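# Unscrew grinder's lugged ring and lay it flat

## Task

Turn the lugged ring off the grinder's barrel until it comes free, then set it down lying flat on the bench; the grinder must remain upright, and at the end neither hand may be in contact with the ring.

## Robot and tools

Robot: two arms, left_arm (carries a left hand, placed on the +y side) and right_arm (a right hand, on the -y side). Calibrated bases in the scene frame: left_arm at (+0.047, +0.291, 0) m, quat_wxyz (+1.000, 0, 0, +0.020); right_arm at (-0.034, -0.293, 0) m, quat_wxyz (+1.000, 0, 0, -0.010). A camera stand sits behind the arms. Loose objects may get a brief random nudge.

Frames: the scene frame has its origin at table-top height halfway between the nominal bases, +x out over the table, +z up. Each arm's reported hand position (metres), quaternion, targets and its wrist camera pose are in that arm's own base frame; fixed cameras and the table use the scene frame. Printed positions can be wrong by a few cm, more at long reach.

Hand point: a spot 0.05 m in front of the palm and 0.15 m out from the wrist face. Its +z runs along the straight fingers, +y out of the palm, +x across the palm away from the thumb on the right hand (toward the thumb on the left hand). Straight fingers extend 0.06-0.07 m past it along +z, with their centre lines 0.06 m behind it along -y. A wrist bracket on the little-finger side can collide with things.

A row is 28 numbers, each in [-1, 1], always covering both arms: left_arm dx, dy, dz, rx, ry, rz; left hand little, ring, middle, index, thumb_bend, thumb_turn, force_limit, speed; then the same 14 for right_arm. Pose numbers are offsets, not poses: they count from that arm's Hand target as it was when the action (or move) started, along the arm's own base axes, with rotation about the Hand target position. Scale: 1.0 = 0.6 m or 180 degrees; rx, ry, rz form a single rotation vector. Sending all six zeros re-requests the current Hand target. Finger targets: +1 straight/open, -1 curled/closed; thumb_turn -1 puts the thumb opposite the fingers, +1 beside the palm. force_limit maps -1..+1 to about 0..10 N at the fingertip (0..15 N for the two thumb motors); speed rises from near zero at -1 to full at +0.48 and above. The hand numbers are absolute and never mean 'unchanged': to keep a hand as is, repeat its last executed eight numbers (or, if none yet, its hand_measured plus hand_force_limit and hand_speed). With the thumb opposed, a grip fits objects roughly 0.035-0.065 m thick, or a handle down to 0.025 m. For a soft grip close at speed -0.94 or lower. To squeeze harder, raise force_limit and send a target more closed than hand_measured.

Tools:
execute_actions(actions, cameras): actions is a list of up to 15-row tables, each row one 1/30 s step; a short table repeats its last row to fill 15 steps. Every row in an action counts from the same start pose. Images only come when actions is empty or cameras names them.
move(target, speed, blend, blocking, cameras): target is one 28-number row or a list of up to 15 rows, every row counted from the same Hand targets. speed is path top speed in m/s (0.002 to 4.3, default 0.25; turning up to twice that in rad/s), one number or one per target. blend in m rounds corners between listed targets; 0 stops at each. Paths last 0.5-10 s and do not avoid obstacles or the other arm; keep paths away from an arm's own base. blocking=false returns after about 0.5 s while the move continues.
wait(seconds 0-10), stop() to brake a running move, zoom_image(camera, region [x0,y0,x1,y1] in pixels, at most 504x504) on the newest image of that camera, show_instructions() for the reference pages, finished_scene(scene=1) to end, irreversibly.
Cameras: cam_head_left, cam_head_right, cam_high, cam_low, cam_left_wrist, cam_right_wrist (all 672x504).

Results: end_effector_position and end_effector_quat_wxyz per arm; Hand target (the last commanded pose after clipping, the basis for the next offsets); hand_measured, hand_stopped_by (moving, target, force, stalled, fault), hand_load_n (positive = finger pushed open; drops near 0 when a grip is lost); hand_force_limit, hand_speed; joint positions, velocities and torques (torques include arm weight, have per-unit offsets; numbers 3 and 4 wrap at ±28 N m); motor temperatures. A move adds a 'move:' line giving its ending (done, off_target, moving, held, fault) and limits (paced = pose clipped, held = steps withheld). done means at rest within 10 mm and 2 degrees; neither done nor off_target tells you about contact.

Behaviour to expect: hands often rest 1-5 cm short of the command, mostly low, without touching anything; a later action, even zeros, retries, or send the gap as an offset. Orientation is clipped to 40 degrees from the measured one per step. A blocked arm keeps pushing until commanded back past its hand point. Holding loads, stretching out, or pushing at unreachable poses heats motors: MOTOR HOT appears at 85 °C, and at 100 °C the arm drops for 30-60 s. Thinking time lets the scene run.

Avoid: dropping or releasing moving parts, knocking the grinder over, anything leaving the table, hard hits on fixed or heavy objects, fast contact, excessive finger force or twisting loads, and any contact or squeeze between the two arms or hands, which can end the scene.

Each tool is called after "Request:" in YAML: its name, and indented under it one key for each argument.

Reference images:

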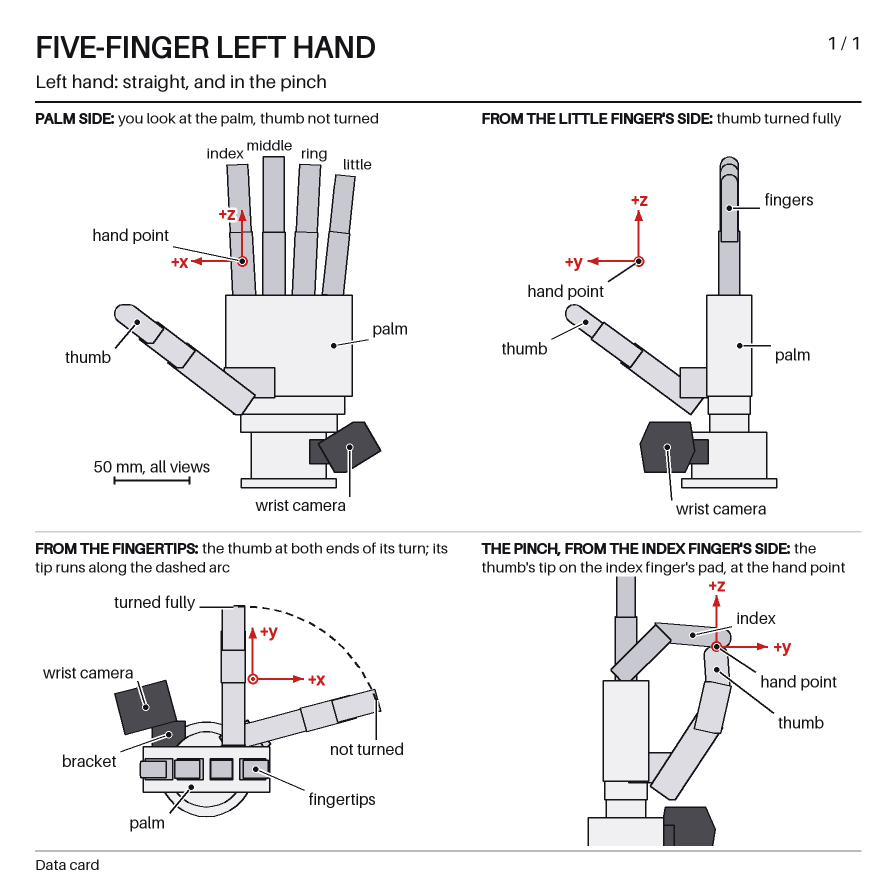

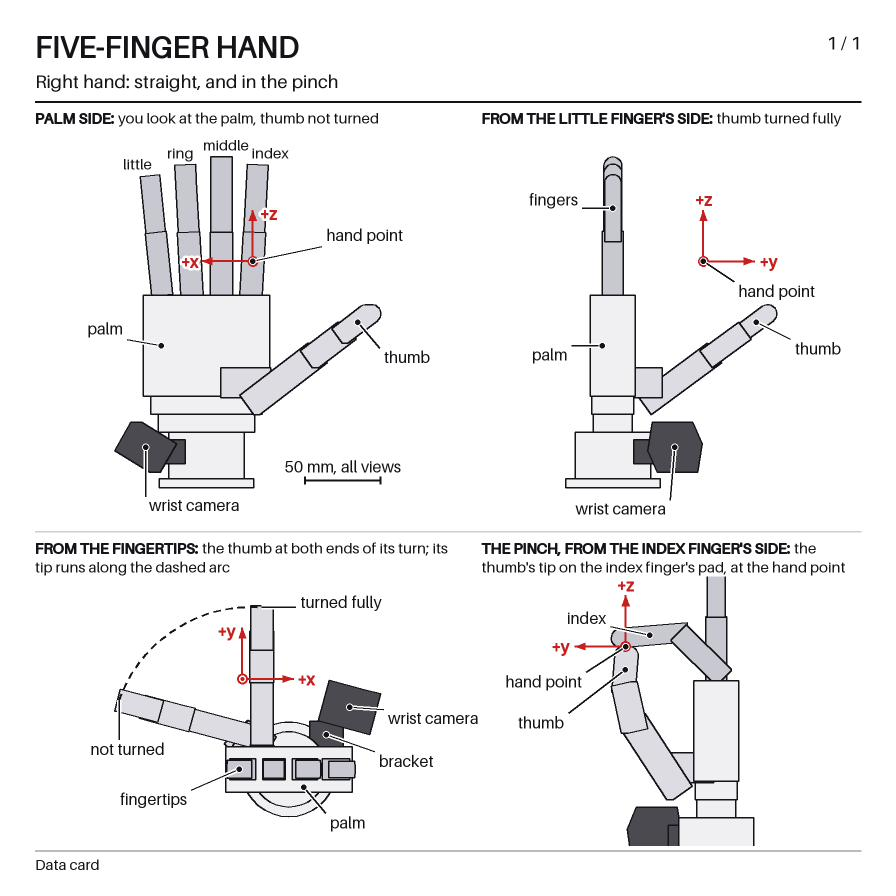

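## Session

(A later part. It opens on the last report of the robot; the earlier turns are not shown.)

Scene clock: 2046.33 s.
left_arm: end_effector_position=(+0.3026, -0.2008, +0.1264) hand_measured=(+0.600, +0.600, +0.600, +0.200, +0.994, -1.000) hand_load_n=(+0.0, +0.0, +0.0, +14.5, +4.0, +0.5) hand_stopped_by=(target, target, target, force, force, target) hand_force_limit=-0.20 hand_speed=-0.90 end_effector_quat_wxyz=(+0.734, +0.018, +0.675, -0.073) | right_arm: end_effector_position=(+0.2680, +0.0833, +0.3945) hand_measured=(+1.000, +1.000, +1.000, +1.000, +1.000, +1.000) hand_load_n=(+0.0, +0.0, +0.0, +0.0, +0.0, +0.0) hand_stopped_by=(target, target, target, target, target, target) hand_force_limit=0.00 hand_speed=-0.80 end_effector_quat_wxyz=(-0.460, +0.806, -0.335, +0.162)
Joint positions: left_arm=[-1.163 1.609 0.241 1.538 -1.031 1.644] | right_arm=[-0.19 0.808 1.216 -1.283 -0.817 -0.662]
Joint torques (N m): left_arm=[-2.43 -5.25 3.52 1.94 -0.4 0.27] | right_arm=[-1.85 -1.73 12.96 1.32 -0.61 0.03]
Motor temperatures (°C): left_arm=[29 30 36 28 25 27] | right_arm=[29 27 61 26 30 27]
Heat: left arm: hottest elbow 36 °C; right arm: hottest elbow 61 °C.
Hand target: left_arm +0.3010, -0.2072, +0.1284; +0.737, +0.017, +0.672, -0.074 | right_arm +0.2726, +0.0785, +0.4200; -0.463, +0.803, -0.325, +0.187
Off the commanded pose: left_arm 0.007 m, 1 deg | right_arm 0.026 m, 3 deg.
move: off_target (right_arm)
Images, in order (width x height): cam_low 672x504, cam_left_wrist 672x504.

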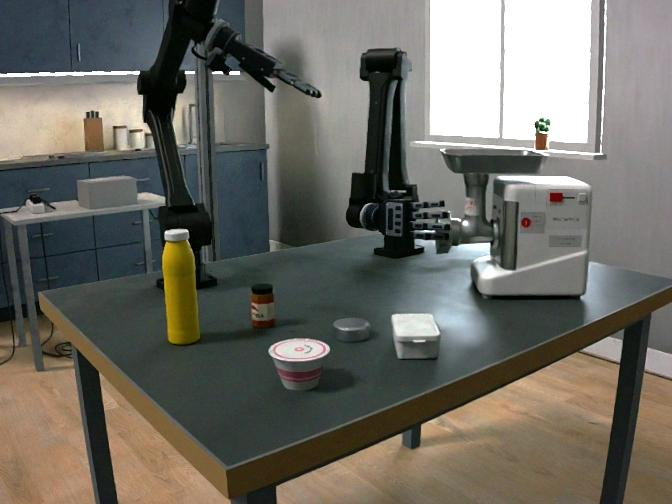

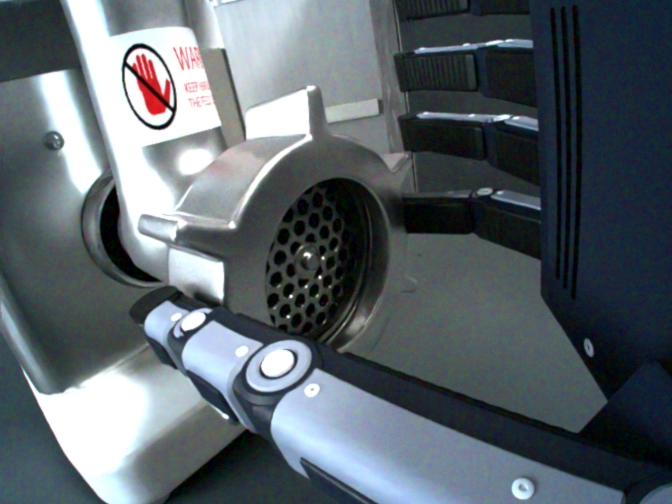

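Request:
move:
  target:
    - [0.0093,0.0095,0,0,0,0,0.6,0.6,0.6,0.6,1,-1,0,0,0,0,0,0,0,0,1,1,1,1,1,1,0,-0.8]
    - [0.0045,0.0142,-0.0005,0.0233,0.0239,0,0.6,0.6,0.6,0.6,1,-1,0,0,0,0,0,0,0,0,1,1,1,1,1,1,0,-0.8]
    - [-0.0537,-0.0455,-0.0005,0.0233,0.0239,0,0.6,0.6,0.6,0.6,1,-1,0,0,0,0,0,0,0,0,1,1,1,1,1,1,0,-0.8]
    - [-0.0555,-0.0383,0.0047,0.2482,0.2546,0,0.6,0.6,0.6,0.6,1,-1,0,0,0,0,0,0,0,0,1,1,1,1,1,1,0,-0.8]
    - [-0.0198,0.0086,-0.002,0.2482,0.2546,0,0.6,0.6,0.6,0.6,1,-1,0,0,0,0,0,0,0,0,1,1,1,1,1,1,0,-0.8]
    - [-0.0031,0.0256,0.0012,0.2288,0.2347,0,0.6,0.6,0.6,0.6,1,-1,0,0,0,0,0,0,0,0,1,1,1,1,1,1,0,-0.8]
    - [0.0003,0.0226,-0.0223,0.2288,0.2347,0,0.6,0.6,0.6,0.6,1,-1,0,0,0,0,0,0,0,0,1,1,1,1,1,1,0,-0.8]
    - [0.0003,0.0226,-0.0223,0.2288,0.2347,0,0.6,0.6,0.6,-0.3,1,-1,0.2,-0.85,0,0,0,0,0,0,1,1,1,1,1,1,0,-0.8]
  speed: [0.1, 0.08, 0.18, 0.45, 0.14, 0.06, 0.06, 0.06]
  blend: [0,0,0.01,0.01,0,0.002,0,0]

Request:
move:
  target:
    - [0.0013,-0.008,0.0112,-0.0543,-0.0557,0,0.6,0.6,0.6,-0.3,0.6,-1,-0.2,-0.9,0,0,0,0,0,0,1,1,1,1,1,1,0,-0.8]
    - [0.0052,-0.0117,0.0155,-0.1357,-0.1392,0,0.6,0.6,0.6,-0.3,0.6,-1,-0.2,-0.9,0,0,0,0,0,0,1,1,1,1,1,1,0,-0.8]
    - [0.0078,-0.0142,0.0223,-0.2288,-0.2347,0,0.6,0.6,0.6,-0.3,0.6,-1,-0.2,-0.9,0,0,0,0,0,0,1,1,1,1,1,1,0,-0.8]
  speed: 0.17
  blend: [0.002,0.002,0]

Request:
move:
  target: [-0.0093,-0.0095,0,0,0,0,0.6,0.6,0.6,-0.3,0.6,-1,-0.2,-0.9,0,0,0,0,0,0,1,1,1,1,1,1,0,-0.8]
  speed: 0.06
  cameras: ["cam_left_wrist", "cam_low", "cam_high"]

Request:
zoom_image:
  camera: "cam_high"
  region: [320, 165, 370, 215]

Scene clock: 2067.90 s.
left_arm: end_effector_position=(+0.2977, -0.1953, +0.1167) hand_measured=(+0.600, +0.600, +0.600, +0.200, +1.000, -1.000) hand_load_n=(+0.0, +0.0, +0.0, +9.5, +1.0, +0.0) hand_stopped_by=(target, target, target, force, target, target) hand_force_limit=0.20 hand_speed=-0.85 end_effector_quat_wxyz=(+0.398, +0.244, +0.870, +0.158) | right_arm: end_effector_position=(+0.2680, +0.0833, +0.3945) hand_measured=(+1.000, +1.000, +1.000, +1.000, +1.000, +1.000) hand_load_n=(-0.5, +0.0, +0.0, +0.0, +0.0, -0.5) hand_stopped_by=(target, target, target, target, target, target) hand_force_limit=0.00 hand_speed=-0.80 end_effector_quat_wxyz=(-0.460, +0.806, -0.335, +0.162)
Joint positions: left_arm=[-1.081 1.251 0.658 -0.548 -0.799 1.22] | right_arm=[-0.19 0.808 1.216 -1.283 -0.817 -0.662]
Joint torques (N m): left_arm=[0.09 -5.54 6.12 1.52 -0.6 0.18] | right_arm=[-1.85 -1.73 12.97 1.33 -0.62 0.03]
Motor temperatures (°C): left_arm=[29 30 36 28 25 27] | right_arm=[29 27 62 26 30 27]
Heat: left arm: hottest elbow 36 °C; right arm: hottest elbow 62 °C.
Hand target: left_arm +0.3010, -0.1937, +0.1149; +0.398, +0.242, +0.870, +0.160 | right_arm +0.2726, +0.0785, +0.4200; -0.463, +0.803, -0.325, +0.187
Off the commanded pose: left_arm 0.004 m, 0 deg | right_arm 0.026 m, 3 deg.
move: off_target (right_arm)

Scene clock: 2072.57 s.
left_arm: end_effector_position=(+0.3042, -0.2006, +0.1267) hand_measured=(+0.600, +0.600, +0.600, +0.200, +0.994, -1.000) hand_load_n=(+0.5, +0.0, +0.0, +9.5, +6.0, -0.5) hand_stopped_by=(target, target, target, force, force, target) hand_force_limit=-0.20 hand_speed=-0.90 end_effector_quat_wxyz=(+0.733, +0.016, +0.676, -0.075) | right_arm: end_effector_position=(+0.2680, +0.0833, +0.3945) hand_measured=(+1.000, +1.000, +1.000, +1.000, +1.000, +1.000) hand_load_n=(+0.0, +0.0, +0.0, +0.0, +0.0, +0.0) hand_stopped_by=(target, target, target, target, target, target) hand_force_limit=0.00 hand_speed=-0.80 end_effector_quat_wxyz=(-0.460, +0.806, -0.335, +0.162)
Joint positions: left_arm=[-1.157 1.603 0.242 1.528 -1.025 1.636] | right_arm=[-0.19 0.808 1.216 -1.283 -0.817 -0.662]
Joint torques (N m): left_arm=[-0.85 -4.89 3.03 1.89 0.38 0.25] | right_arm=[-1.85 -1.73 12.97 1.32 -0.62 0.04]
Motor temperatures (°C): left_arm=[29 30 36 28 25 27] | right_arm=[29 27 62 26 30 27]
Heat: left arm: hottest elbow 36 °C; right arm: hottest elbow 62 °C.
Hand target: left_arm +0.3058, -0.2022, +0.1283; +0.737, +0.017, +0.672, -0.074 | right_arm +0.2726, +0.0785, +0.4200; -0.463, +0.803, -0.325, +0.187
Off the commanded pose: left_arm 0.003 m, 1 deg | right_arm 0.026 m, 3 deg.
move: off_target (right_arm); blend cut to 0 m at target 1

Scene clock: 2073.40 s.
left_arm: end_effector_position=(+0.3019, -0.2014, +0.1264) hand_measured=(+0.600, +0.600, +0.600, +0.200, +0.994, -1.000) hand_load_n=(+0.0, +0.0, +0.5, +14.0, +4.0, +0.5) hand_stopped_by=(target, target, target, force, force, target) hand_force_limit=-0.20 hand_speed=-0.90 end_effector_quat_wxyz=(+0.734, +0.018, +0.675, -0.073) | right_arm: end_effector_position=(+0.2680, +0.0833, +0.3945) hand_measured=(+1.000, +1.000, +1.000, +1.000, +1.000, +1.000) hand_load_n=(+0.0, +0.0, -0.5, +0.0, +0.0, +0.0) hand_stopped_by=(target, target, target, target, target, target) hand_force_limit=0.00 hand_speed=-0.80 end_effector_quat_wxyz=(-0.460, +0.806, -0.335, +0.162)
Joint positions: left_arm=[-1.166 1.61 0.242 1.54 -1.034 1.645] | right_arm=[-0.19 0.808 1.216 -1.283 -0.817 -0.662]
Joint torques (N m): left_arm=[-2.02 -5.25 3.58 1.95 -0.46 0.23] | right_arm=[-1.9 -1.73 12.97 1.33 -0.62 0.03]
Motor temperatures (°C): left_arm=[29 30 36 28 25 27] | right_arm=[29 27 62 26 30 27]
Heat: left arm: hottest elbow 36 °C; right arm: hottest elbow 62 °C.
Hand target: left_arm +0.3002, -0.2079, +0.1283; +0.737, +0.017, +0.672, -0.074 | right_arm +0.2726, +0.0785, +0.4200; -0.463, +0.803, -0.325, +0.187
Off the commanded pose: left_arm 0.007 m, 1 deg | right_arm 0.026 m, 3 deg.
move: off_target (right_arm)
Images, in order (width x height): cam_high 672x504, cam_low 672x504, cam_left_wrist 672x504.

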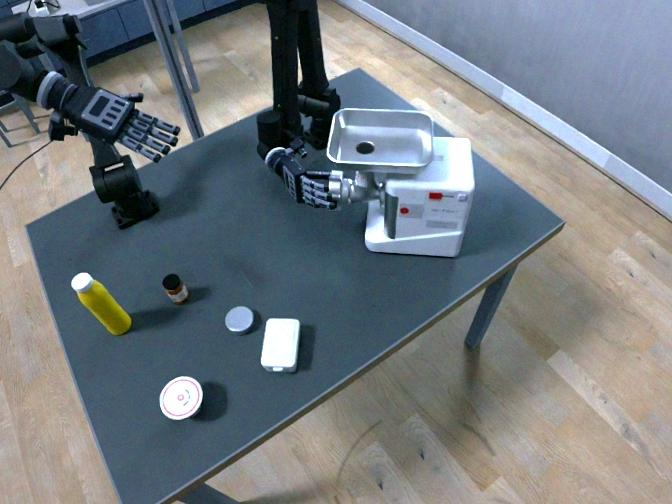

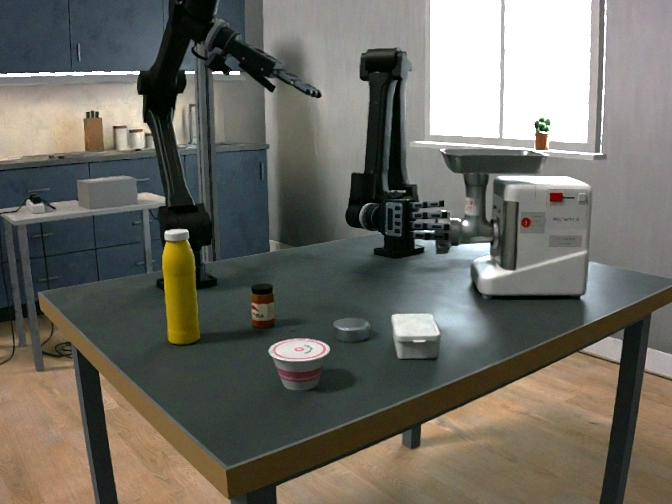

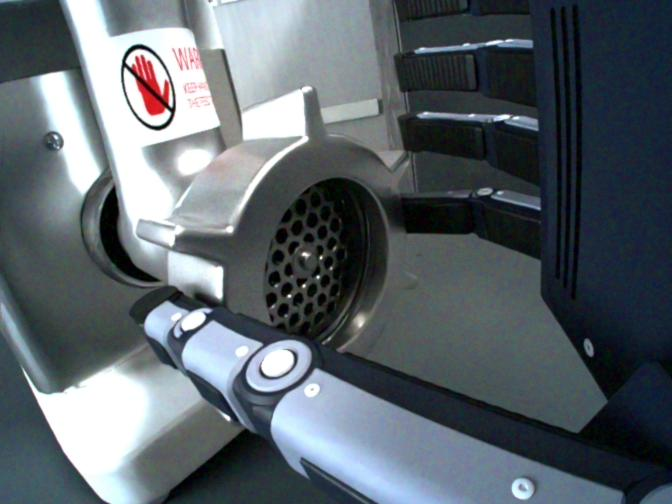

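Scaled by 10.080 from the camera's 672x504 image, which has a finer 960x720 frame.

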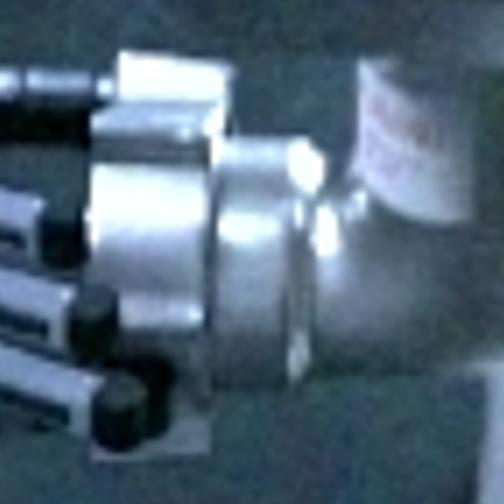

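Request:
move:
  target:
    - [0.0093,0.0095,0,0,0,0,0.6,0.6,0.6,0.6,1,-1,0,0,0,0,0,0,0,0,1,1,1,1,1,1,0,-0.8]
    - [0.0045,0.0142,-0.0005,0.0233,0.0239,0,0.6,0.6,0.6,0.6,1,-1,0,0,0,0,0,0,0,0,1,1,1,1,1,1,0,-0.8]
    - [-0.0537,-0.0455,-0.0005,0.0233,0.0239,0,0.6,0.6,0.6,0.6,1,-1,0,0,0,0,0,0,0,0,1,1,1,1,1,1,0,-0.8]
    - [-0.0535,-0.0363,0.0047,0.2482,0.2546,0,0.6,0.6,0.6,0.6,1,-1,0,0,0,0,0,0,0,0,1,1,1,1,1,1,0,-0.8]
    - [-0.0163,0.0122,-0.002,0.2482,0.2546,0,0.6,0.6,0.6,0.6,1,-1,0,0,0,0,0,0,0,0,1,1,1,1,1,1,0,-0.8]
    - [0.001,0.0298,0.0012,0.2288,0.2347,0,0.6,0.6,0.6,0.6,1,-1,0,0,0,0,0,0,0,0,1,1,1,1,1,1,0,-0.8]
    - [0.0044,0.0268,-0.0223,0.2288,0.2347,0,0.6,0.6,0.6,0.6,1,-1,0,0,0,0,0,0,0,0,1,1,1,1,1,1,0,-0.8]
    - [0.0044,0.0268,-0.0223,0.2288,0.2347,0,0.6,0.6,0.6,-0.3,1,-1,0.2,-0.85,0,0,0,0,0,0,1,1,1,1,1,1,0,-0.8]
  speed: [0.1, 0.08, 0.18, 0.45, 0.14, 0.06, 0.06, 0.06]
  blend: [0,0,0.01,0.01,0,0.002,0,0]

Request:
move:
  target:
    - [0.0013,-0.008,0.0112,-0.0543,-0.0557,0,0.6,0.6,0.6,-0.3,0.6,-1,-0.2,-0.9,0,0,0,0,0,0,1,1,1,1,1,1,0,-0.8]
    - [0.0052,-0.0117,0.0155,-0.1357,-0.1392,0,0.6,0.6,0.6,-0.3,0.6,-1,-0.2,-0.9,0,0,0,0,0,0,1,1,1,1,1,1,0,-0.8]
    - [0.0078,-0.0142,0.0223,-0.2288,-0.2347,0,0.6,0.6,0.6,-0.3,0.6,-1,-0.2,-0.9,0,0,0,0,0,0,1,1,1,1,1,1,0,-0.8]
  speed: 0.17
  blend: [0.002,0.002,0]

Request:
move:
  target: [-0.0093,-0.0095,0,0,0,0,0.6,0.6,0.6,-0.3,0.6,-1,-0.2,-0.9,0,0,0,0,0,0,1,1,1,1,1,1,0,-0.8]
  speed: 0.06
  cameras: ["cam_left_wrist", "cam_low", "cam_high"]

Request:
zoom_image:
  camera: "cam_low"
  region: [410, 190, 480, 260]

Scene clock: 2121.87 s.
left_arm: end_effector_position=(+0.2995, -0.1935, +0.1168) hand_measured=(+0.600, +0.600, +0.600, +0.200, +1.000, -1.000) hand_load_n=(+0.0, +0.0, +0.0, +11.0, +1.5, -0.5) hand_stopped_by=(target, target, target, force, target, target) hand_force_limit=0.20 hand_speed=-0.85 end_effector_quat_wxyz=(+0.398, +0.244, +0.870, +0.158) | right_arm: end_effector_position=(+0.2680, +0.0833, +0.3945) hand_measured=(+1.000, +1.000, +1.000, +1.000, +1.000, +1.000) hand_load_n=(+0.0, +0.0, +0.0, +0.0, +0.0, +0.0) hand_stopped_by=(target, target, target, target, target, target) hand_force_limit=0.00 hand_speed=-0.80 end_effector_quat_wxyz=(-0.460, +0.806, -0.335, +0.162)
Joint positions: left_arm=[-1.073 1.248 0.655 -0.541 -0.796 1.23] | right_arm=[-0.19 0.808 1.216 -1.283 -0.817 -0.662]
Joint torques (N m): left_arm=[-0.26 -5.19 6 1.24 -0.6 0.17] | right_arm=[-1.85 -1.73 12.97 1.32 -0.62 0.03]
Motor temperatures (°C): left_arm=[29 30 36 28 25 27] | right_arm=[29 27 62 26 30 27]
Heat: left arm: hottest elbow 36 °C; right arm: hottest elbow 62 °C.
Hand target: left_arm +0.3028, -0.1918, +0.1150; +0.398, +0.242, +0.870, +0.160 | right_arm +0.2726, +0.0785, +0.4200; -0.463, +0.803, -0.325, +0.187
Off the commanded pose: left_arm 0.004 m, 0 deg | right_arm 0.026 m, 3 deg.
move: off_target (right_arm)

Scene clock: 2126.53 s.
left_arm: end_effector_position=(+0.3058, -0.1989, +0.1267) hand_measured=(+0.600, +0.600, +0.600, +0.200, +0.994, -1.000) hand_load_n=(-0.5, +0.0, +0.0, +10.5, +6.0, -0.5) hand_stopped_by=(target, target, target, force, force, target) hand_force_limit=-0.20 hand_speed=-0.90 end_effector_quat_wxyz=(+0.733, +0.016, +0.676, -0.075) | right_arm: end_effector_position=(+0.2680, +0.0833, +0.3945) hand_measured=(+1.000, +1.000, +1.000, +1.000, +1.000, +1.000) hand_load_n=(+0.0, +0.0, +0.0, +0.0, +0.0, +0.0) hand_stopped_by=(target, target, target, target, target, target) hand_force_limit=0.00 hand_speed=-0.80 end_effector_quat_wxyz=(-0.460, +0.806, -0.335, +0.162)
Joint positions: left_arm=[-1.148 1.601 0.239 1.527 -1.016 1.633] | right_arm=[-0.19 0.808 1.216 -1.283 -0.817 -0.662]
Joint torques (N m): left_arm=[-1.03 -4.89 3.21 2.09 0.41 0.24] | right_arm=[-1.85 -1.73 12.97 1.33 -0.62 0.03]
Motor temperatures (°C): left_arm=[29 30 36 28 25 27] | right_arm=[29 27 62 26 30 27]
Heat: left arm: hottest elbow 36 °C; right arm: hottest elbow 62 °C.
Hand target: left_arm +0.3076, -0.2004, +0.1284; +0.737, +0.017, +0.672, -0.074 | right_arm +0.2726, +0.0785, +0.4200; -0.463, +0.803, -0.325, +0.187
Off the commanded pose: left_arm 0.003 m, 1 deg | right_arm 0.026 m, 3 deg.
move: off_target (right_arm); blend cut to 0 m at target 1

Scene clock: 2127.37 s.
left_arm: end_effector_position=(+0.3035, -0.1996, +0.1265) hand_measured=(+0.600, +0.600, +0.600, +0.200, +0.994, -1.000) hand_load_n=(+0.0, +0.0, +0.0, +14.5, +4.5, +0.5) hand_stopped_by=(target, target, target, force, force, target) hand_force_limit=-0.20 hand_speed=-0.90 end_effector_quat_wxyz=(+0.734, +0.018, +0.675, -0.073) | right_arm: end_effector_position=(+0.2680, +0.0833, +0.3945) hand_measured=(+1.000, +1.000, +1.000, +1.000, +1.000, +1.000) hand_load_n=(+0.0, +0.0, +0.0, +0.0, +0.0, -0.5) hand_stopped_by=(target, target, target, target, target, target) hand_force_limit=0.00 hand_speed=-0.80 end_effector_quat_wxyz=(-0.460, +0.806, -0.335, +0.162)
Joint positions: left_arm=[-1.158 1.608 0.239 1.538 -1.026 1.643] | right_arm=[-0.19 0.808 1.216 -1.283 -0.817 -0.662]
Joint torques (N m): left_arm=[-2.67 -5.19 3.6 1.89 -0.41 0.25] | right_arm=[-1.85 -1.73 12.96 1.33 -0.61 0.03]
Motor temperatures (°C): left_arm=[29 30 36 28 25 27] | right_arm=[29 27 62 26 30 27]
Heat: left arm: hottest elbow 36 °C; right arm: hottest elbow 62 °C.
Hand target: left_arm +0.3019, -0.2061, +0.1284; +0.737, +0.017, +0.672, -0.074 | right_arm +0.2726, +0.0785, +0.4200; -0.463, +0.803, -0.325, +0.187
Off the commanded pose: left_arm 0.007 m, 1 deg | right_arm 0.026 m, 3 deg.
move: off_target (right_arm)
Images, in order (width x height): cam_high 672x504, cam_low 672x504, cam_left_wrist 672x504.

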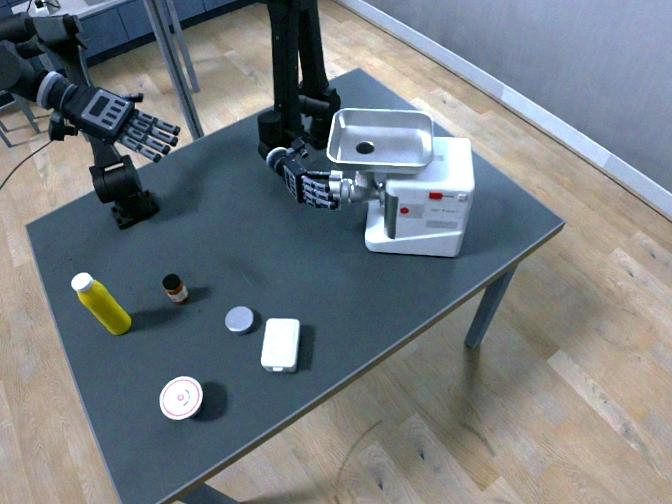

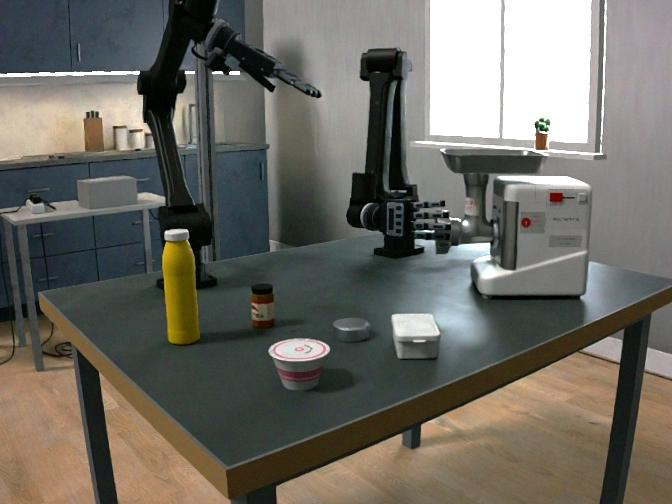

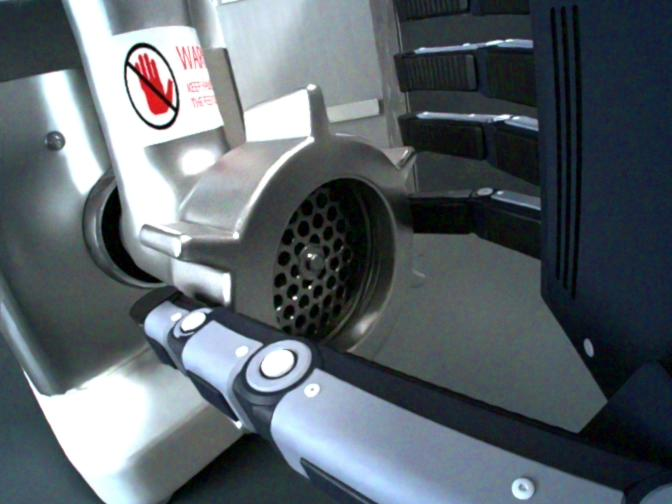

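Scaled by 7.200 from the camera's 672x504 image, which has a finer 960x720 frame.

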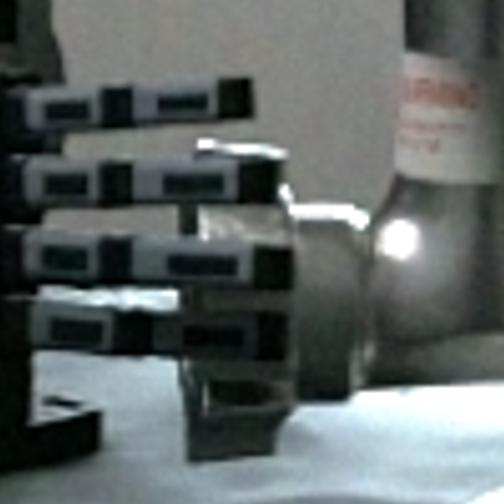

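Request:
move:
  target:
    - [0.0093,0.0095,0,0,0,0,0.6,0.6,0.6,0.6,1,-1,0,0,0,0,0,0,0,0,1,1,1,1,1,1,0,-0.8]
    - [0.0045,0.0142,-0.0005,0.0233,0.0239,0,0.6,0.6,0.6,0.6,1,-1,0,0,0,0,0,0,0,0,1,1,1,1,1,1,0,-0.8]
    - [-0.0537,-0.0455,-0.0005,0.0233,0.0239,0,0.6,0.6,0.6,0.6,1,-1,0,0,0,0,0,0,0,0,1,1,1,1,1,1,0,-0.8]
    - [-0.0555,-0.0383,0.0047,0.2404,0.2466,0,0.6,0.6,0.6,0.6,1,-1,0,0,0,0,0,0,0,0,1,1,1,1,1,1,0,-0.8]
    - [-0.0193,0.0091,-0.002,0.2404,0.2466,0,0.6,0.6,0.6,0.6,1,-1,0,0,0,0,0,0,0,0,1,1,1,1,1,1,0,-0.8]
    - [-0.0025,0.0262,0.0012,0.2210,0.2267,0,0.6,0.6,0.6,0.6,1,-1,0,0,0,0,0,0,0,0,1,1,1,1,1,1,0,-0.8]
    - [0.0009,0.0232,-0.0223,0.2210,0.2267,0,0.6,0.6,0.6,0.6,1,-1,0,0,0,0,0,0,0,0,1,1,1,1,1,1,0,-0.8]
    - [0.0009,0.0232,-0.0223,0.2210,0.2267,0,0.6,0.6,0.6,-0.3,1,-1,0.2,-0.85,0,0,0,0,0,0,1,1,1,1,1,1,0,-0.8]
  speed: [0.1, 0.08, 0.18, 0.45, 0.14, 0.06, 0.06, 0.06]
  blend: [0,0,0.01,0.01,0,0.002,0,0]

Request:
move:
  target:
    - [0.0013,-0.008,0.0112,-0.0465,-0.0477,0,0.6,0.6,0.6,-0.3,0.6,-1,-0.2,-0.9,0,0,0,0,0,0,1,1,1,1,1,1,0,-0.8]
    - [0.0052,-0.0117,0.0155,-0.128,-0.1313,0,0.6,0.6,0.6,-0.3,0.6,-1,-0.2,-0.9,0,0,0,0,0,0,1,1,1,1,1,1,0,-0.8]
    - [0.0078,-0.0142,0.0223,-0.2210,-0.2267,0,0.6,0.6,0.6,-0.3,0.6,-1,-0.2,-0.9,0,0,0,0,0,0,1,1,1,1,1,1,0,-0.8]
  speed: 0.17
  blend: [0.002,0.002,0]

Request:
move:
  target: [-0.0093,-0.0095,0,0,0,0,0.6,0.6,0.6,-0.3,0.6,-1,-0.2,-0.9,0,0,0,0,0,0,1,1,1,1,1,1,0,-0.8]
  speed: 0.06
  cameras: ["cam_left_wrist"]

Scene clock: 2149.23 s.
left_arm: end_effector_position=(+0.2995, -0.1945, +0.1173) hand_measured=(+0.600, +0.600, +0.600, +0.200, +1.000, -1.000) hand_load_n=(+0.5, +0.0, +0.0, +11.0, +1.0, -0.5) hand_stopped_by=(target, target, target, force, target, target) hand_force_limit=0.20 hand_speed=-0.85 end_effector_quat_wxyz=(+0.413, +0.236, +0.867, +0.149) | right_arm: end_effector_position=(+0.2680, +0.0833, +0.3945) hand_measured=(+1.000, +1.000, +1.000, +1.000, +1.000, +1.000) hand_load_n=(+0.0, +0.0, +0.0, +0.0, +0.0, +0.0) hand_stopped_by=(target, target, target, target, target, target) hand_force_limit=0.00 hand_speed=-0.80 end_effector_quat_wxyz=(-0.460, +0.806, -0.335, +0.162)
Joint positions: left_arm=[-1.078 1.235 0.637 -0.498 -0.807 1.231] | right_arm=[-0.19 0.808 1.216 -1.283 -0.817 -0.662]
Joint torques (N m): left_arm=[-0.38 -5.07 6.09 1.33 -0.61 0.13] | right_arm=[-1.85 -1.73 12.97 1.32 -0.62 0.03]
Motor temperatures (°C): left_arm=[29 30 36 28 25 27] | right_arm=[29 27 62 26 30 27]
Heat: left arm: hottest elbow 36 °C; right arm: hottest elbow 62 °C.
Hand target: left_arm +0.3025, -0.1922, +0.1151; +0.412, +0.235, +0.867, +0.153 | right_arm +0.2726, +0.0785, +0.4200; -0.463, +0.803, -0.325, +0.187
Off the commanded pose: left_arm 0.004 m, 0 deg | right_arm 0.026 m, 3 deg.
move: off_target (right_arm)

Scene clock: 2153.80 s.
left_arm: end_effector_position=(+0.3053, -0.1994, +0.1269) hand_measured=(+0.600, +0.600, +0.600, +0.200, +0.990, -1.000) hand_load_n=(+0.0, +0.0, +0.0, +10.0, +8.0, -0.5) hand_stopped_by=(target, target, target, force, force, target) hand_force_limit=-0.20 hand_speed=-0.90 end_effector_quat_wxyz=(+0.733, +0.016, +0.676, -0.075) | right_arm: end_effector_position=(+0.2680, +0.0833, +0.3945) hand_measured=(+1.000, +1.000, +1.000, +1.000, +1.000, +1.000) hand_load_n=(+0.0, +0.0, +0.0, +0.0, +0.0, -0.5) hand_stopped_by=(target, target, target, target, target, target) hand_force_limit=0.00 hand_speed=-0.80 end_effector_quat_wxyz=(-0.460, +0.806, -0.335, +0.162)
Joint positions: left_arm=[-1.151 1.602 0.24 1.528 -1.019 1.635] | right_arm=[-0.19 0.808 1.216 -1.283 -0.817 -0.662]
Joint torques (N m): left_arm=[-0.44 -4.78 3.08 1.92 0.44 0.22] | right_arm=[-1.85 -1.73 12.98 1.33 -0.61 0.03]
Motor temperatures (°C): left_arm=[29 30 36 28 25 27] | right_arm=[29 27 62 26 30 27]
Heat: left arm: hottest elbow 36 °C; right arm: hottest elbow 62 °C.
Hand target: left_arm +0.3072, -0.2007, +0.1284; +0.737, +0.017, +0.672, -0.074 | right_arm +0.2726, +0.0785, +0.4200; -0.463, +0.803, -0.325, +0.187
Off the commanded pose: left_arm 0.003 m, 1 deg | right_arm 0.026 m, 3 deg.
move: off_target (right_arm); blend cut to 0 m at target 1

Scene clock: 2154.67 s.
left_arm: end_effector_position=(+0.3018, -0.2014, +0.1262) hand_measured=(+0.600, +0.600, +0.600, +0.200, +0.990, -1.000) hand_load_n=(+0.0, +0.0, +0.0, +13.5, +6.0, +0.5) hand_stopped_by=(target, target, target, force, force, target) hand_force_limit=-0.20 hand_speed=-0.90 end_effector_quat_wxyz=(+0.733, +0.019, +0.675, -0.074) | right_arm: end_effector_position=(+0.2680, +0.0833, +0.3945) hand_measured=(+1.000, +1.000, +1.000, +1.000, +1.000, +1.000) hand_load_n=(+0.0, -0.5, +0.0, -0.5, +0.0, +0.0) hand_stopped_by=(target, target, target, target, target, target) hand_force_limit=0.00 hand_speed=-0.80 end_effector_quat_wxyz=(-0.460, +0.806, -0.335, +0.162)
Joint positions: left_arm=[-1.166 1.609 0.24 1.54 -1.031 1.644] | right_arm=[-0.19 0.808 1.216 -1.283 -0.817 -0.662]
Joint torques (N m): left_arm=[-2.37 -5.13 3.59 1.99 -0.31 0.28] | right_arm=[-1.9 -1.73 12.97 1.32 -0.61 0.03]
Motor temperatures (°C): left_arm=[29 30 36 28 25 27] | right_arm=[29 27 62 26 30 27]
Heat: left arm: hottest elbow 36 °C; right arm: hottest elbow 62 °C.
Hand target: left_arm +0.3016, -0.2064, +0.1283; +0.737, +0.017, +0.672, -0.074 | right_arm +0.2726, +0.0785, +0.4200; -0.463, +0.803, -0.325, +0.187
Off the commanded pose: left_arm 0.005 m, 1 deg | right_arm 0.026 m, 3 deg.
move: off_target (right_arm)
Images, in order (width x height): cam_left_wrist 672x504.

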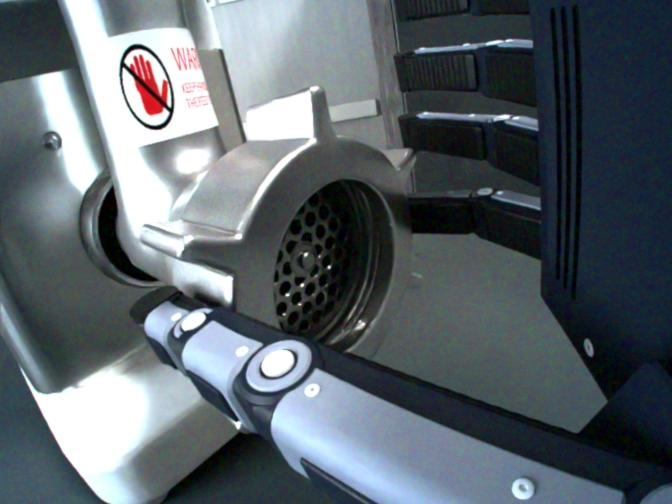

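Request:
move:
  target: [-0.0116,-0.0119,0,0,0,0,0.6,0.6,0.6,-0.3,0.6,-1,-0.2,-0.9,0,0,0,0,0,0,1,1,1,1,1,1,0,-0.8]
  speed: 0.04
  cameras: ["cam_left_wrist", "cam_low", "cam_high"]

Request:
zoom_image:
  camera: "cam_low"
  region: [410, 190, 480, 260]

Request:
zoom_image:
  camera: "cam_high"
  region: [320, 165, 370, 215]

Scene clock: 2164.57 s.
left_arm: end_effector_position=(+0.2949, -0.2080, +0.1262) hand_measured=(+0.600, +0.600, +0.600, +0.200, +0.990, -1.000) hand_load_n=(+0.0, +0.0, +0.0, +13.5, +6.0, +0.0) hand_stopped_by=(target, target, target, force, force, target) hand_force_limit=-0.20 hand_speed=-0.90 end_effector_quat_wxyz=(+0.733, +0.019, +0.676, -0.074) | right_arm: end_effector_position=(+0.2680, +0.0833, +0.3945) hand_measured=(+1.000, +1.000, +1.000, +1.000, +1.000, +1.000) hand_load_n=(+0.0, +0.0, +0.0, +0.0, +0.0, +0.0) hand_stopped_by=(target, target, target, target, target, target) hand_force_limit=0.00 hand_speed=-0.80 end_effector_quat_wxyz=(-0.460, +0.806, -0.335, +0.162)
Joint positions: left_arm=[-1.201 1.618 0.249 1.547 -1.065 1.655] | right_arm=[-0.19 0.808 1.216 -1.283 -0.817 -0.662]
Joint torques (N m): left_arm=[-1.79 -5.01 3.63 1.96 -0.27 0.26] | right_arm=[-1.85 -1.73 12.97 1.33 -0.62 0.03]
Motor temperatures (°C): left_arm=[29 30 36 28 25 27] | right_arm=[29 27 62 26 30 27]
Heat: left arm: hottest elbow 36 °C; right arm: hottest elbow 62 °C.
Hand target: left_arm +0.2946, -0.2134, +0.1283; +0.737, +0.017, +0.672, -0.074 | right_arm +0.2726, +0.0785, +0.4200; -0.463, +0.803, -0.325, +0.187
Off the commanded pose: left_arm 0.006 m, 1 deg | right_arm 0.026 m, 3 deg.
joint sent to its limit (left arm) — joint 4 (wrist pitch), upper limit. The joint targets still meet the commanded pose.
move: off_target (right_arm)
Images, in order (width x height): cam_high 672x504, cam_low 672x504, cam_left_wrist 672x504.

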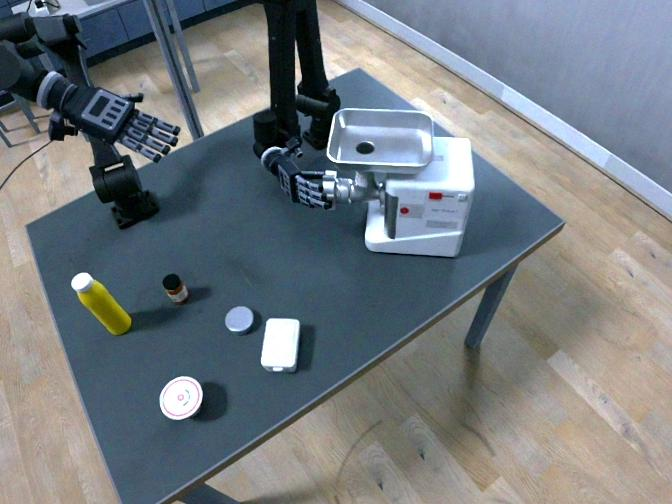

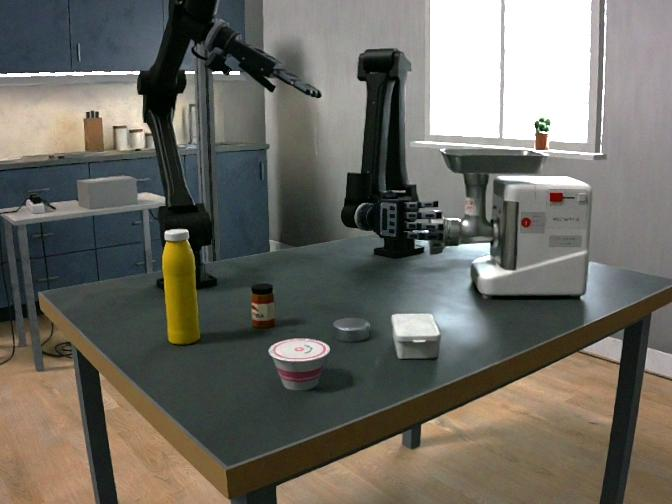

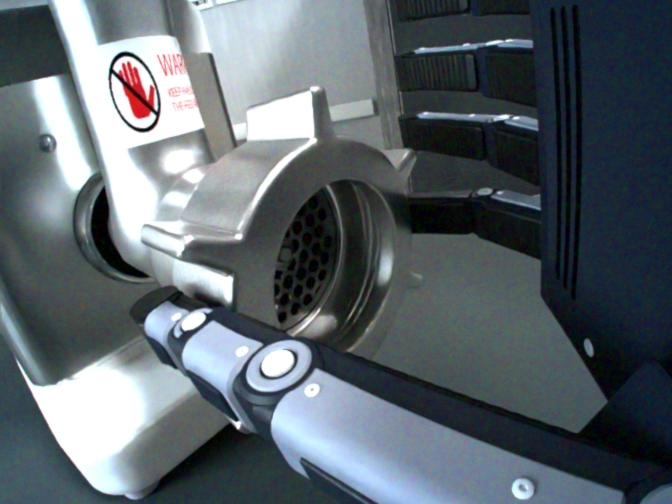

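Scaled by 7.200 from the camera's 672x504 image, which has a finer 960x720 frame.

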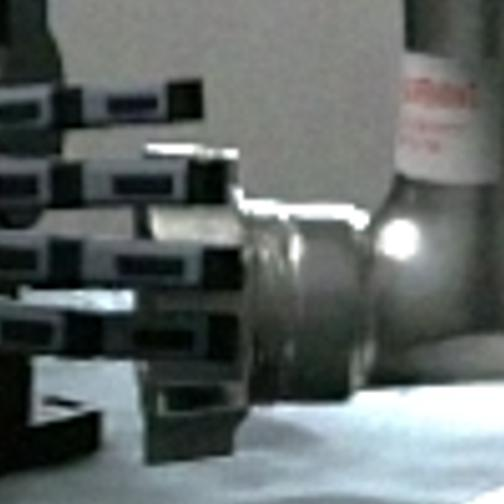

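Scaled by 10.080 from the camera's 672x504 image, which has a finer 960x720 frame.

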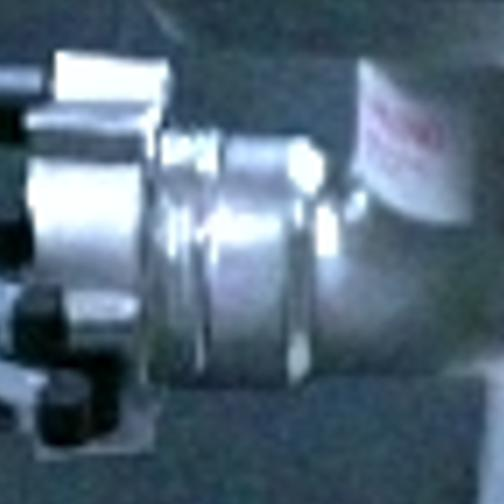

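Request:
move:
  target: [-0.0422,-0.0405,0.001,0.0582,0.0597,0,0.6,0.6,0.6,-0.3,0.6,-1,-0.2,-0.9,0,0,0,0,0,0,1,1,1,1,1,1,0,-0.8]
  speed: 0.05
  cameras: ["cam_left_wrist", "cam_low", "cam_high"]

Request:
zoom_image:
  camera: "cam_low"
  region: [390, 180, 480, 260]

Scene clock: 2184.07 s.
left_arm: end_effector_position=(+0.2669, -0.2191, +0.1101) hand_measured=(+0.600, +0.600, +0.600, +0.200, +0.990, -1.000) hand_load_n=(+0.0, -0.5, +0.0, +12.5, +7.0, +1.0) hand_stopped_by=(target, target, target, force, force, target) hand_force_limit=-0.20 hand_speed=-0.90 end_effector_quat_wxyz=(+0.657, +0.096, +0.748, +0.009) | right_arm: end_effector_position=(+0.2680, +0.0833, +0.3945) hand_measured=(+1.000, +1.000, +1.000, +1.000, +1.000, +1.000) hand_load_n=(+0.0, +0.0, +0.0, +0.0, +0.0, +0.0) hand_stopped_by=(target, target, target, target, target, target) hand_force_limit=0.00 hand_speed=-0.80 end_effector_quat_wxyz=(-0.460, +0.806, -0.335, +0.162)
Joint positions: left_arm=[-1.302 1.363 0.316 0.693 -1.165 1.386] | right_arm=[-0.19 0.808 1.216 -1.283 -0.817 -0.662]
Joint torques (N m): left_arm=[-1.79 -6.89 7.43 1.03 -0.51 0.15] | right_arm=[-1.9 -1.73 12.98 1.33 -0.62 0.03]
Motor temperatures (°C): left_arm=[29 30 36 28 25 27] | right_arm=[29 27 62 26 30 27]
Heat: left arm: hottest elbow 36 °C; right arm: hottest elbow 62 °C.
Hand target: left_arm +0.2693, -0.2379, +0.1291; +0.666, +0.078, +0.742, -0.014 | right_arm +0.2726, +0.0785, +0.4200; -0.463, +0.803, -0.325, +0.187
Off the commanded pose: left_arm 0.027 m, 4 deg | right_arm 0.026 m, 3 deg.
move: off_target (left_arm, right_arm)
Images, in order (width x height): cam_high 672x504, cam_low 672x504, cam_left_wrist 672x504.

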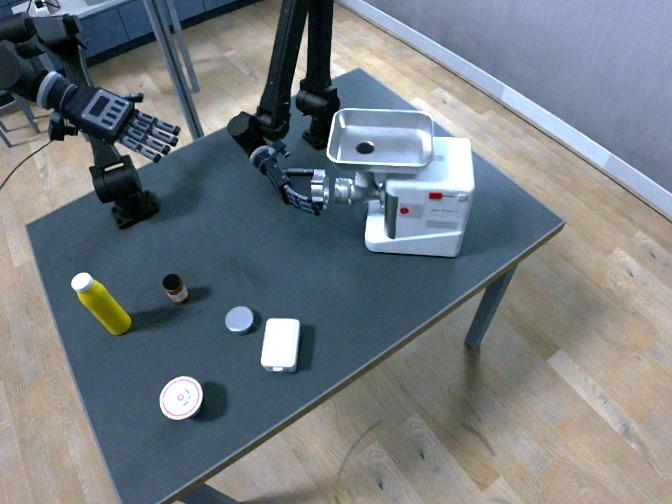

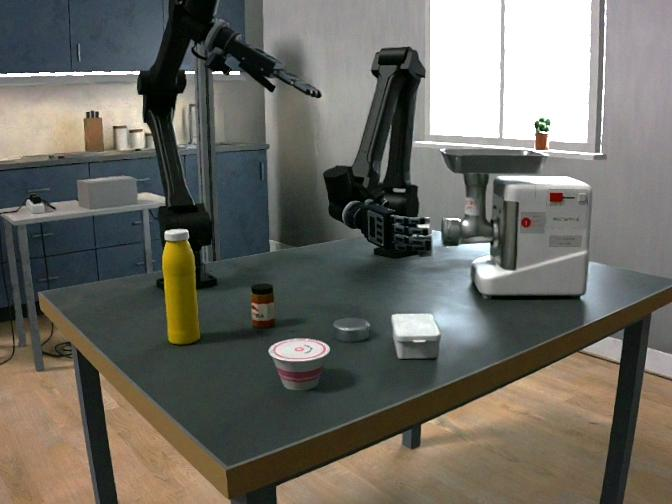

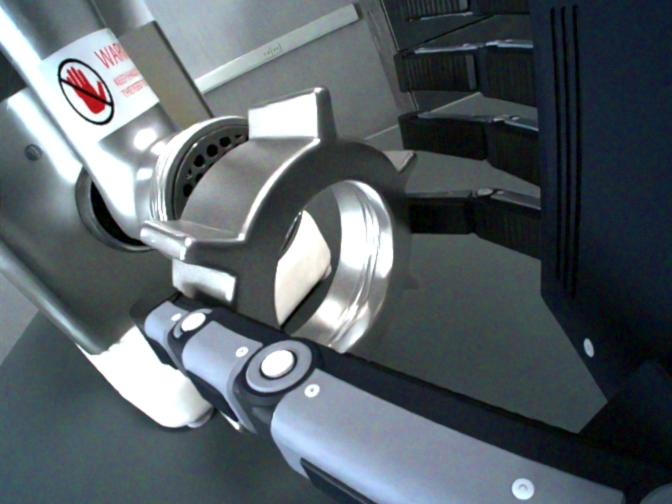

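Scaled by 5.600 from the camera's 672x504 image, which has a finer 960x720 frame.

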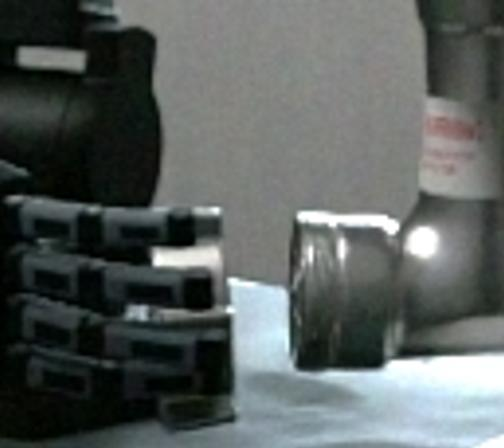

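Request:
move:
  target:
    - [-0.0465,-0.0477,0.03,0,0,0,0.6,0.6,0.6,-0.3,0.6,-1,-0.2,-0.9,0,0,0,0,0,0,1,1,1,1,1,1,0,-0.8]
    - [-0.0572,-0.0452,0.0348,-0.358,0.349,0,0.6,0.6,0.6,-0.3,0.6,-1,-0.2,-0.9,0,0,0,0,0,0,1,1,1,1,1,1,0,-0.8]
  speed: [0.06, 0.12]
  blend: [0.01, 0]
  cameras: ["cam_left_wrist", "cam_low", "cam_high", "cam_right_wrist"]

Request:
zoom_image:
  camera: "cam_low"
  region: [340, 160, 500, 280]

Scene clock: 2244.50 s.
left_arm: end_effector_position=(+0.2171, -0.2521, +0.1160) hand_measured=(+0.600, +0.600, +0.600, +0.200, +0.990, -1.000) hand_load_n=(+0.0, +0.0, +0.0, +12.0, +6.5, -0.5) hand_stopped_by=(target, target, target, force, force, target) hand_force_limit=-0.20 hand_speed=-0.90 end_effector_quat_wxyz=(+0.127, -0.290, +0.864, -0.391) | right_arm: end_effector_position=(+0.2680, +0.0833, +0.3945) hand_measured=(+1.000, +1.000, +1.000, +1.000, +1.000, +1.000) hand_load_n=(+0.0, +0.0, +0.0, +0.0, +0.0, +0.0) hand_stopped_by=(target, target, target, target, target, target) hand_force_limit=0.00 hand_speed=-0.80 end_effector_quat_wxyz=(-0.460, +0.806, -0.335, +0.162)
Joint positions: left_arm=[-0.689 0.821 0.516 -0.433 0.182 0.153] | right_arm=[-0.19 0.808 1.216 -1.283 -0.817 -0.662]
Joint torques (N m): left_arm=[-0.26 -3.66 10.89 1.98 0.34 0.01] | right_arm=[-1.85 -1.67 12.97 1.33 -0.62 0.03]
Motor temperatures (°C): left_arm=[29 31 41 28 25 27] | right_arm=[29 27 62 26 30 27]
Heat: left arm: hottest elbow 41 °C; right arm: hottest elbow 62 °C.
Hand target: left_arm +0.2350, -0.2650, +0.1500; +0.144, -0.289, +0.846, -0.424 | right_arm +0.2726, +0.0785, +0.4200; -0.463, +0.803, -0.325, +0.187
Off the commanded pose: left_arm 0.040 m, 5 deg | right_arm 0.026 m, 3 deg.
move: off_target (left_arm, right_arm)
Images, in order (width x height): cam_high 672x504, cam_low 672x504, cam_left_wrist 672x504, cam_right_wrist 672x504.

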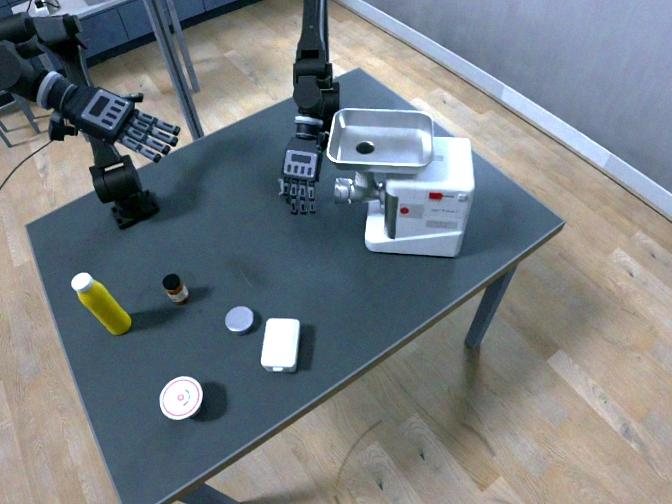

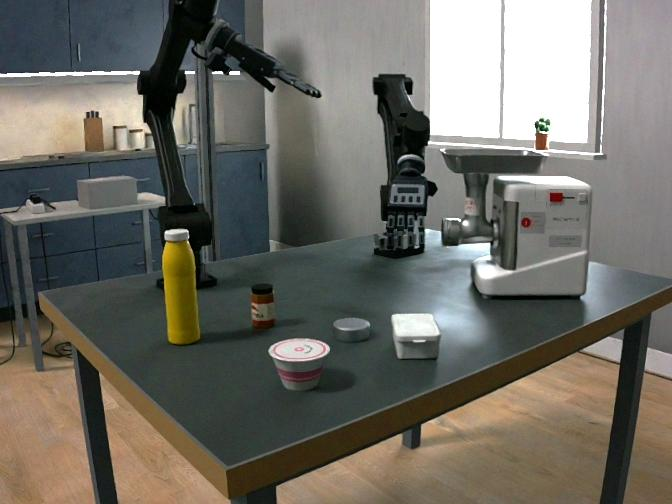

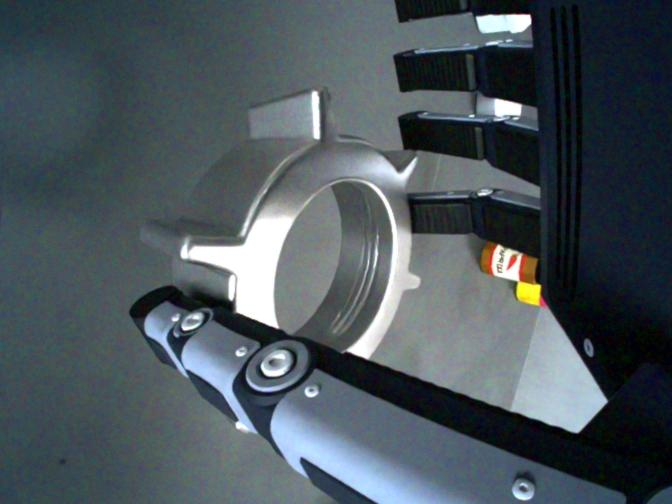

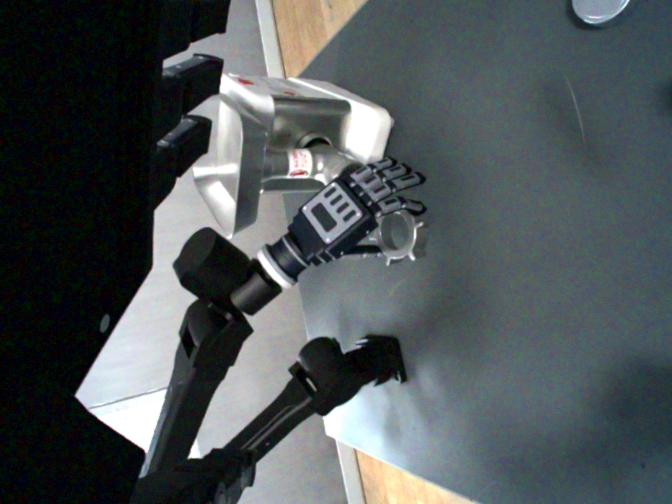

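Scaled by 3.150 from the camera's 672x504 image, which has a finer 960x720 frame.

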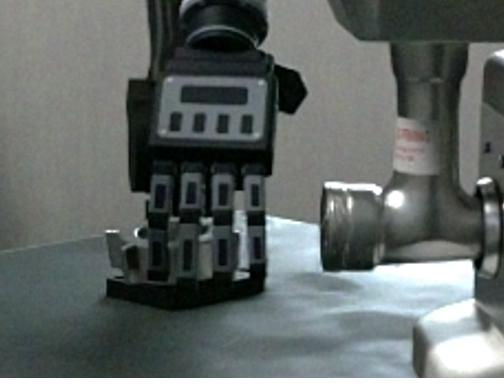

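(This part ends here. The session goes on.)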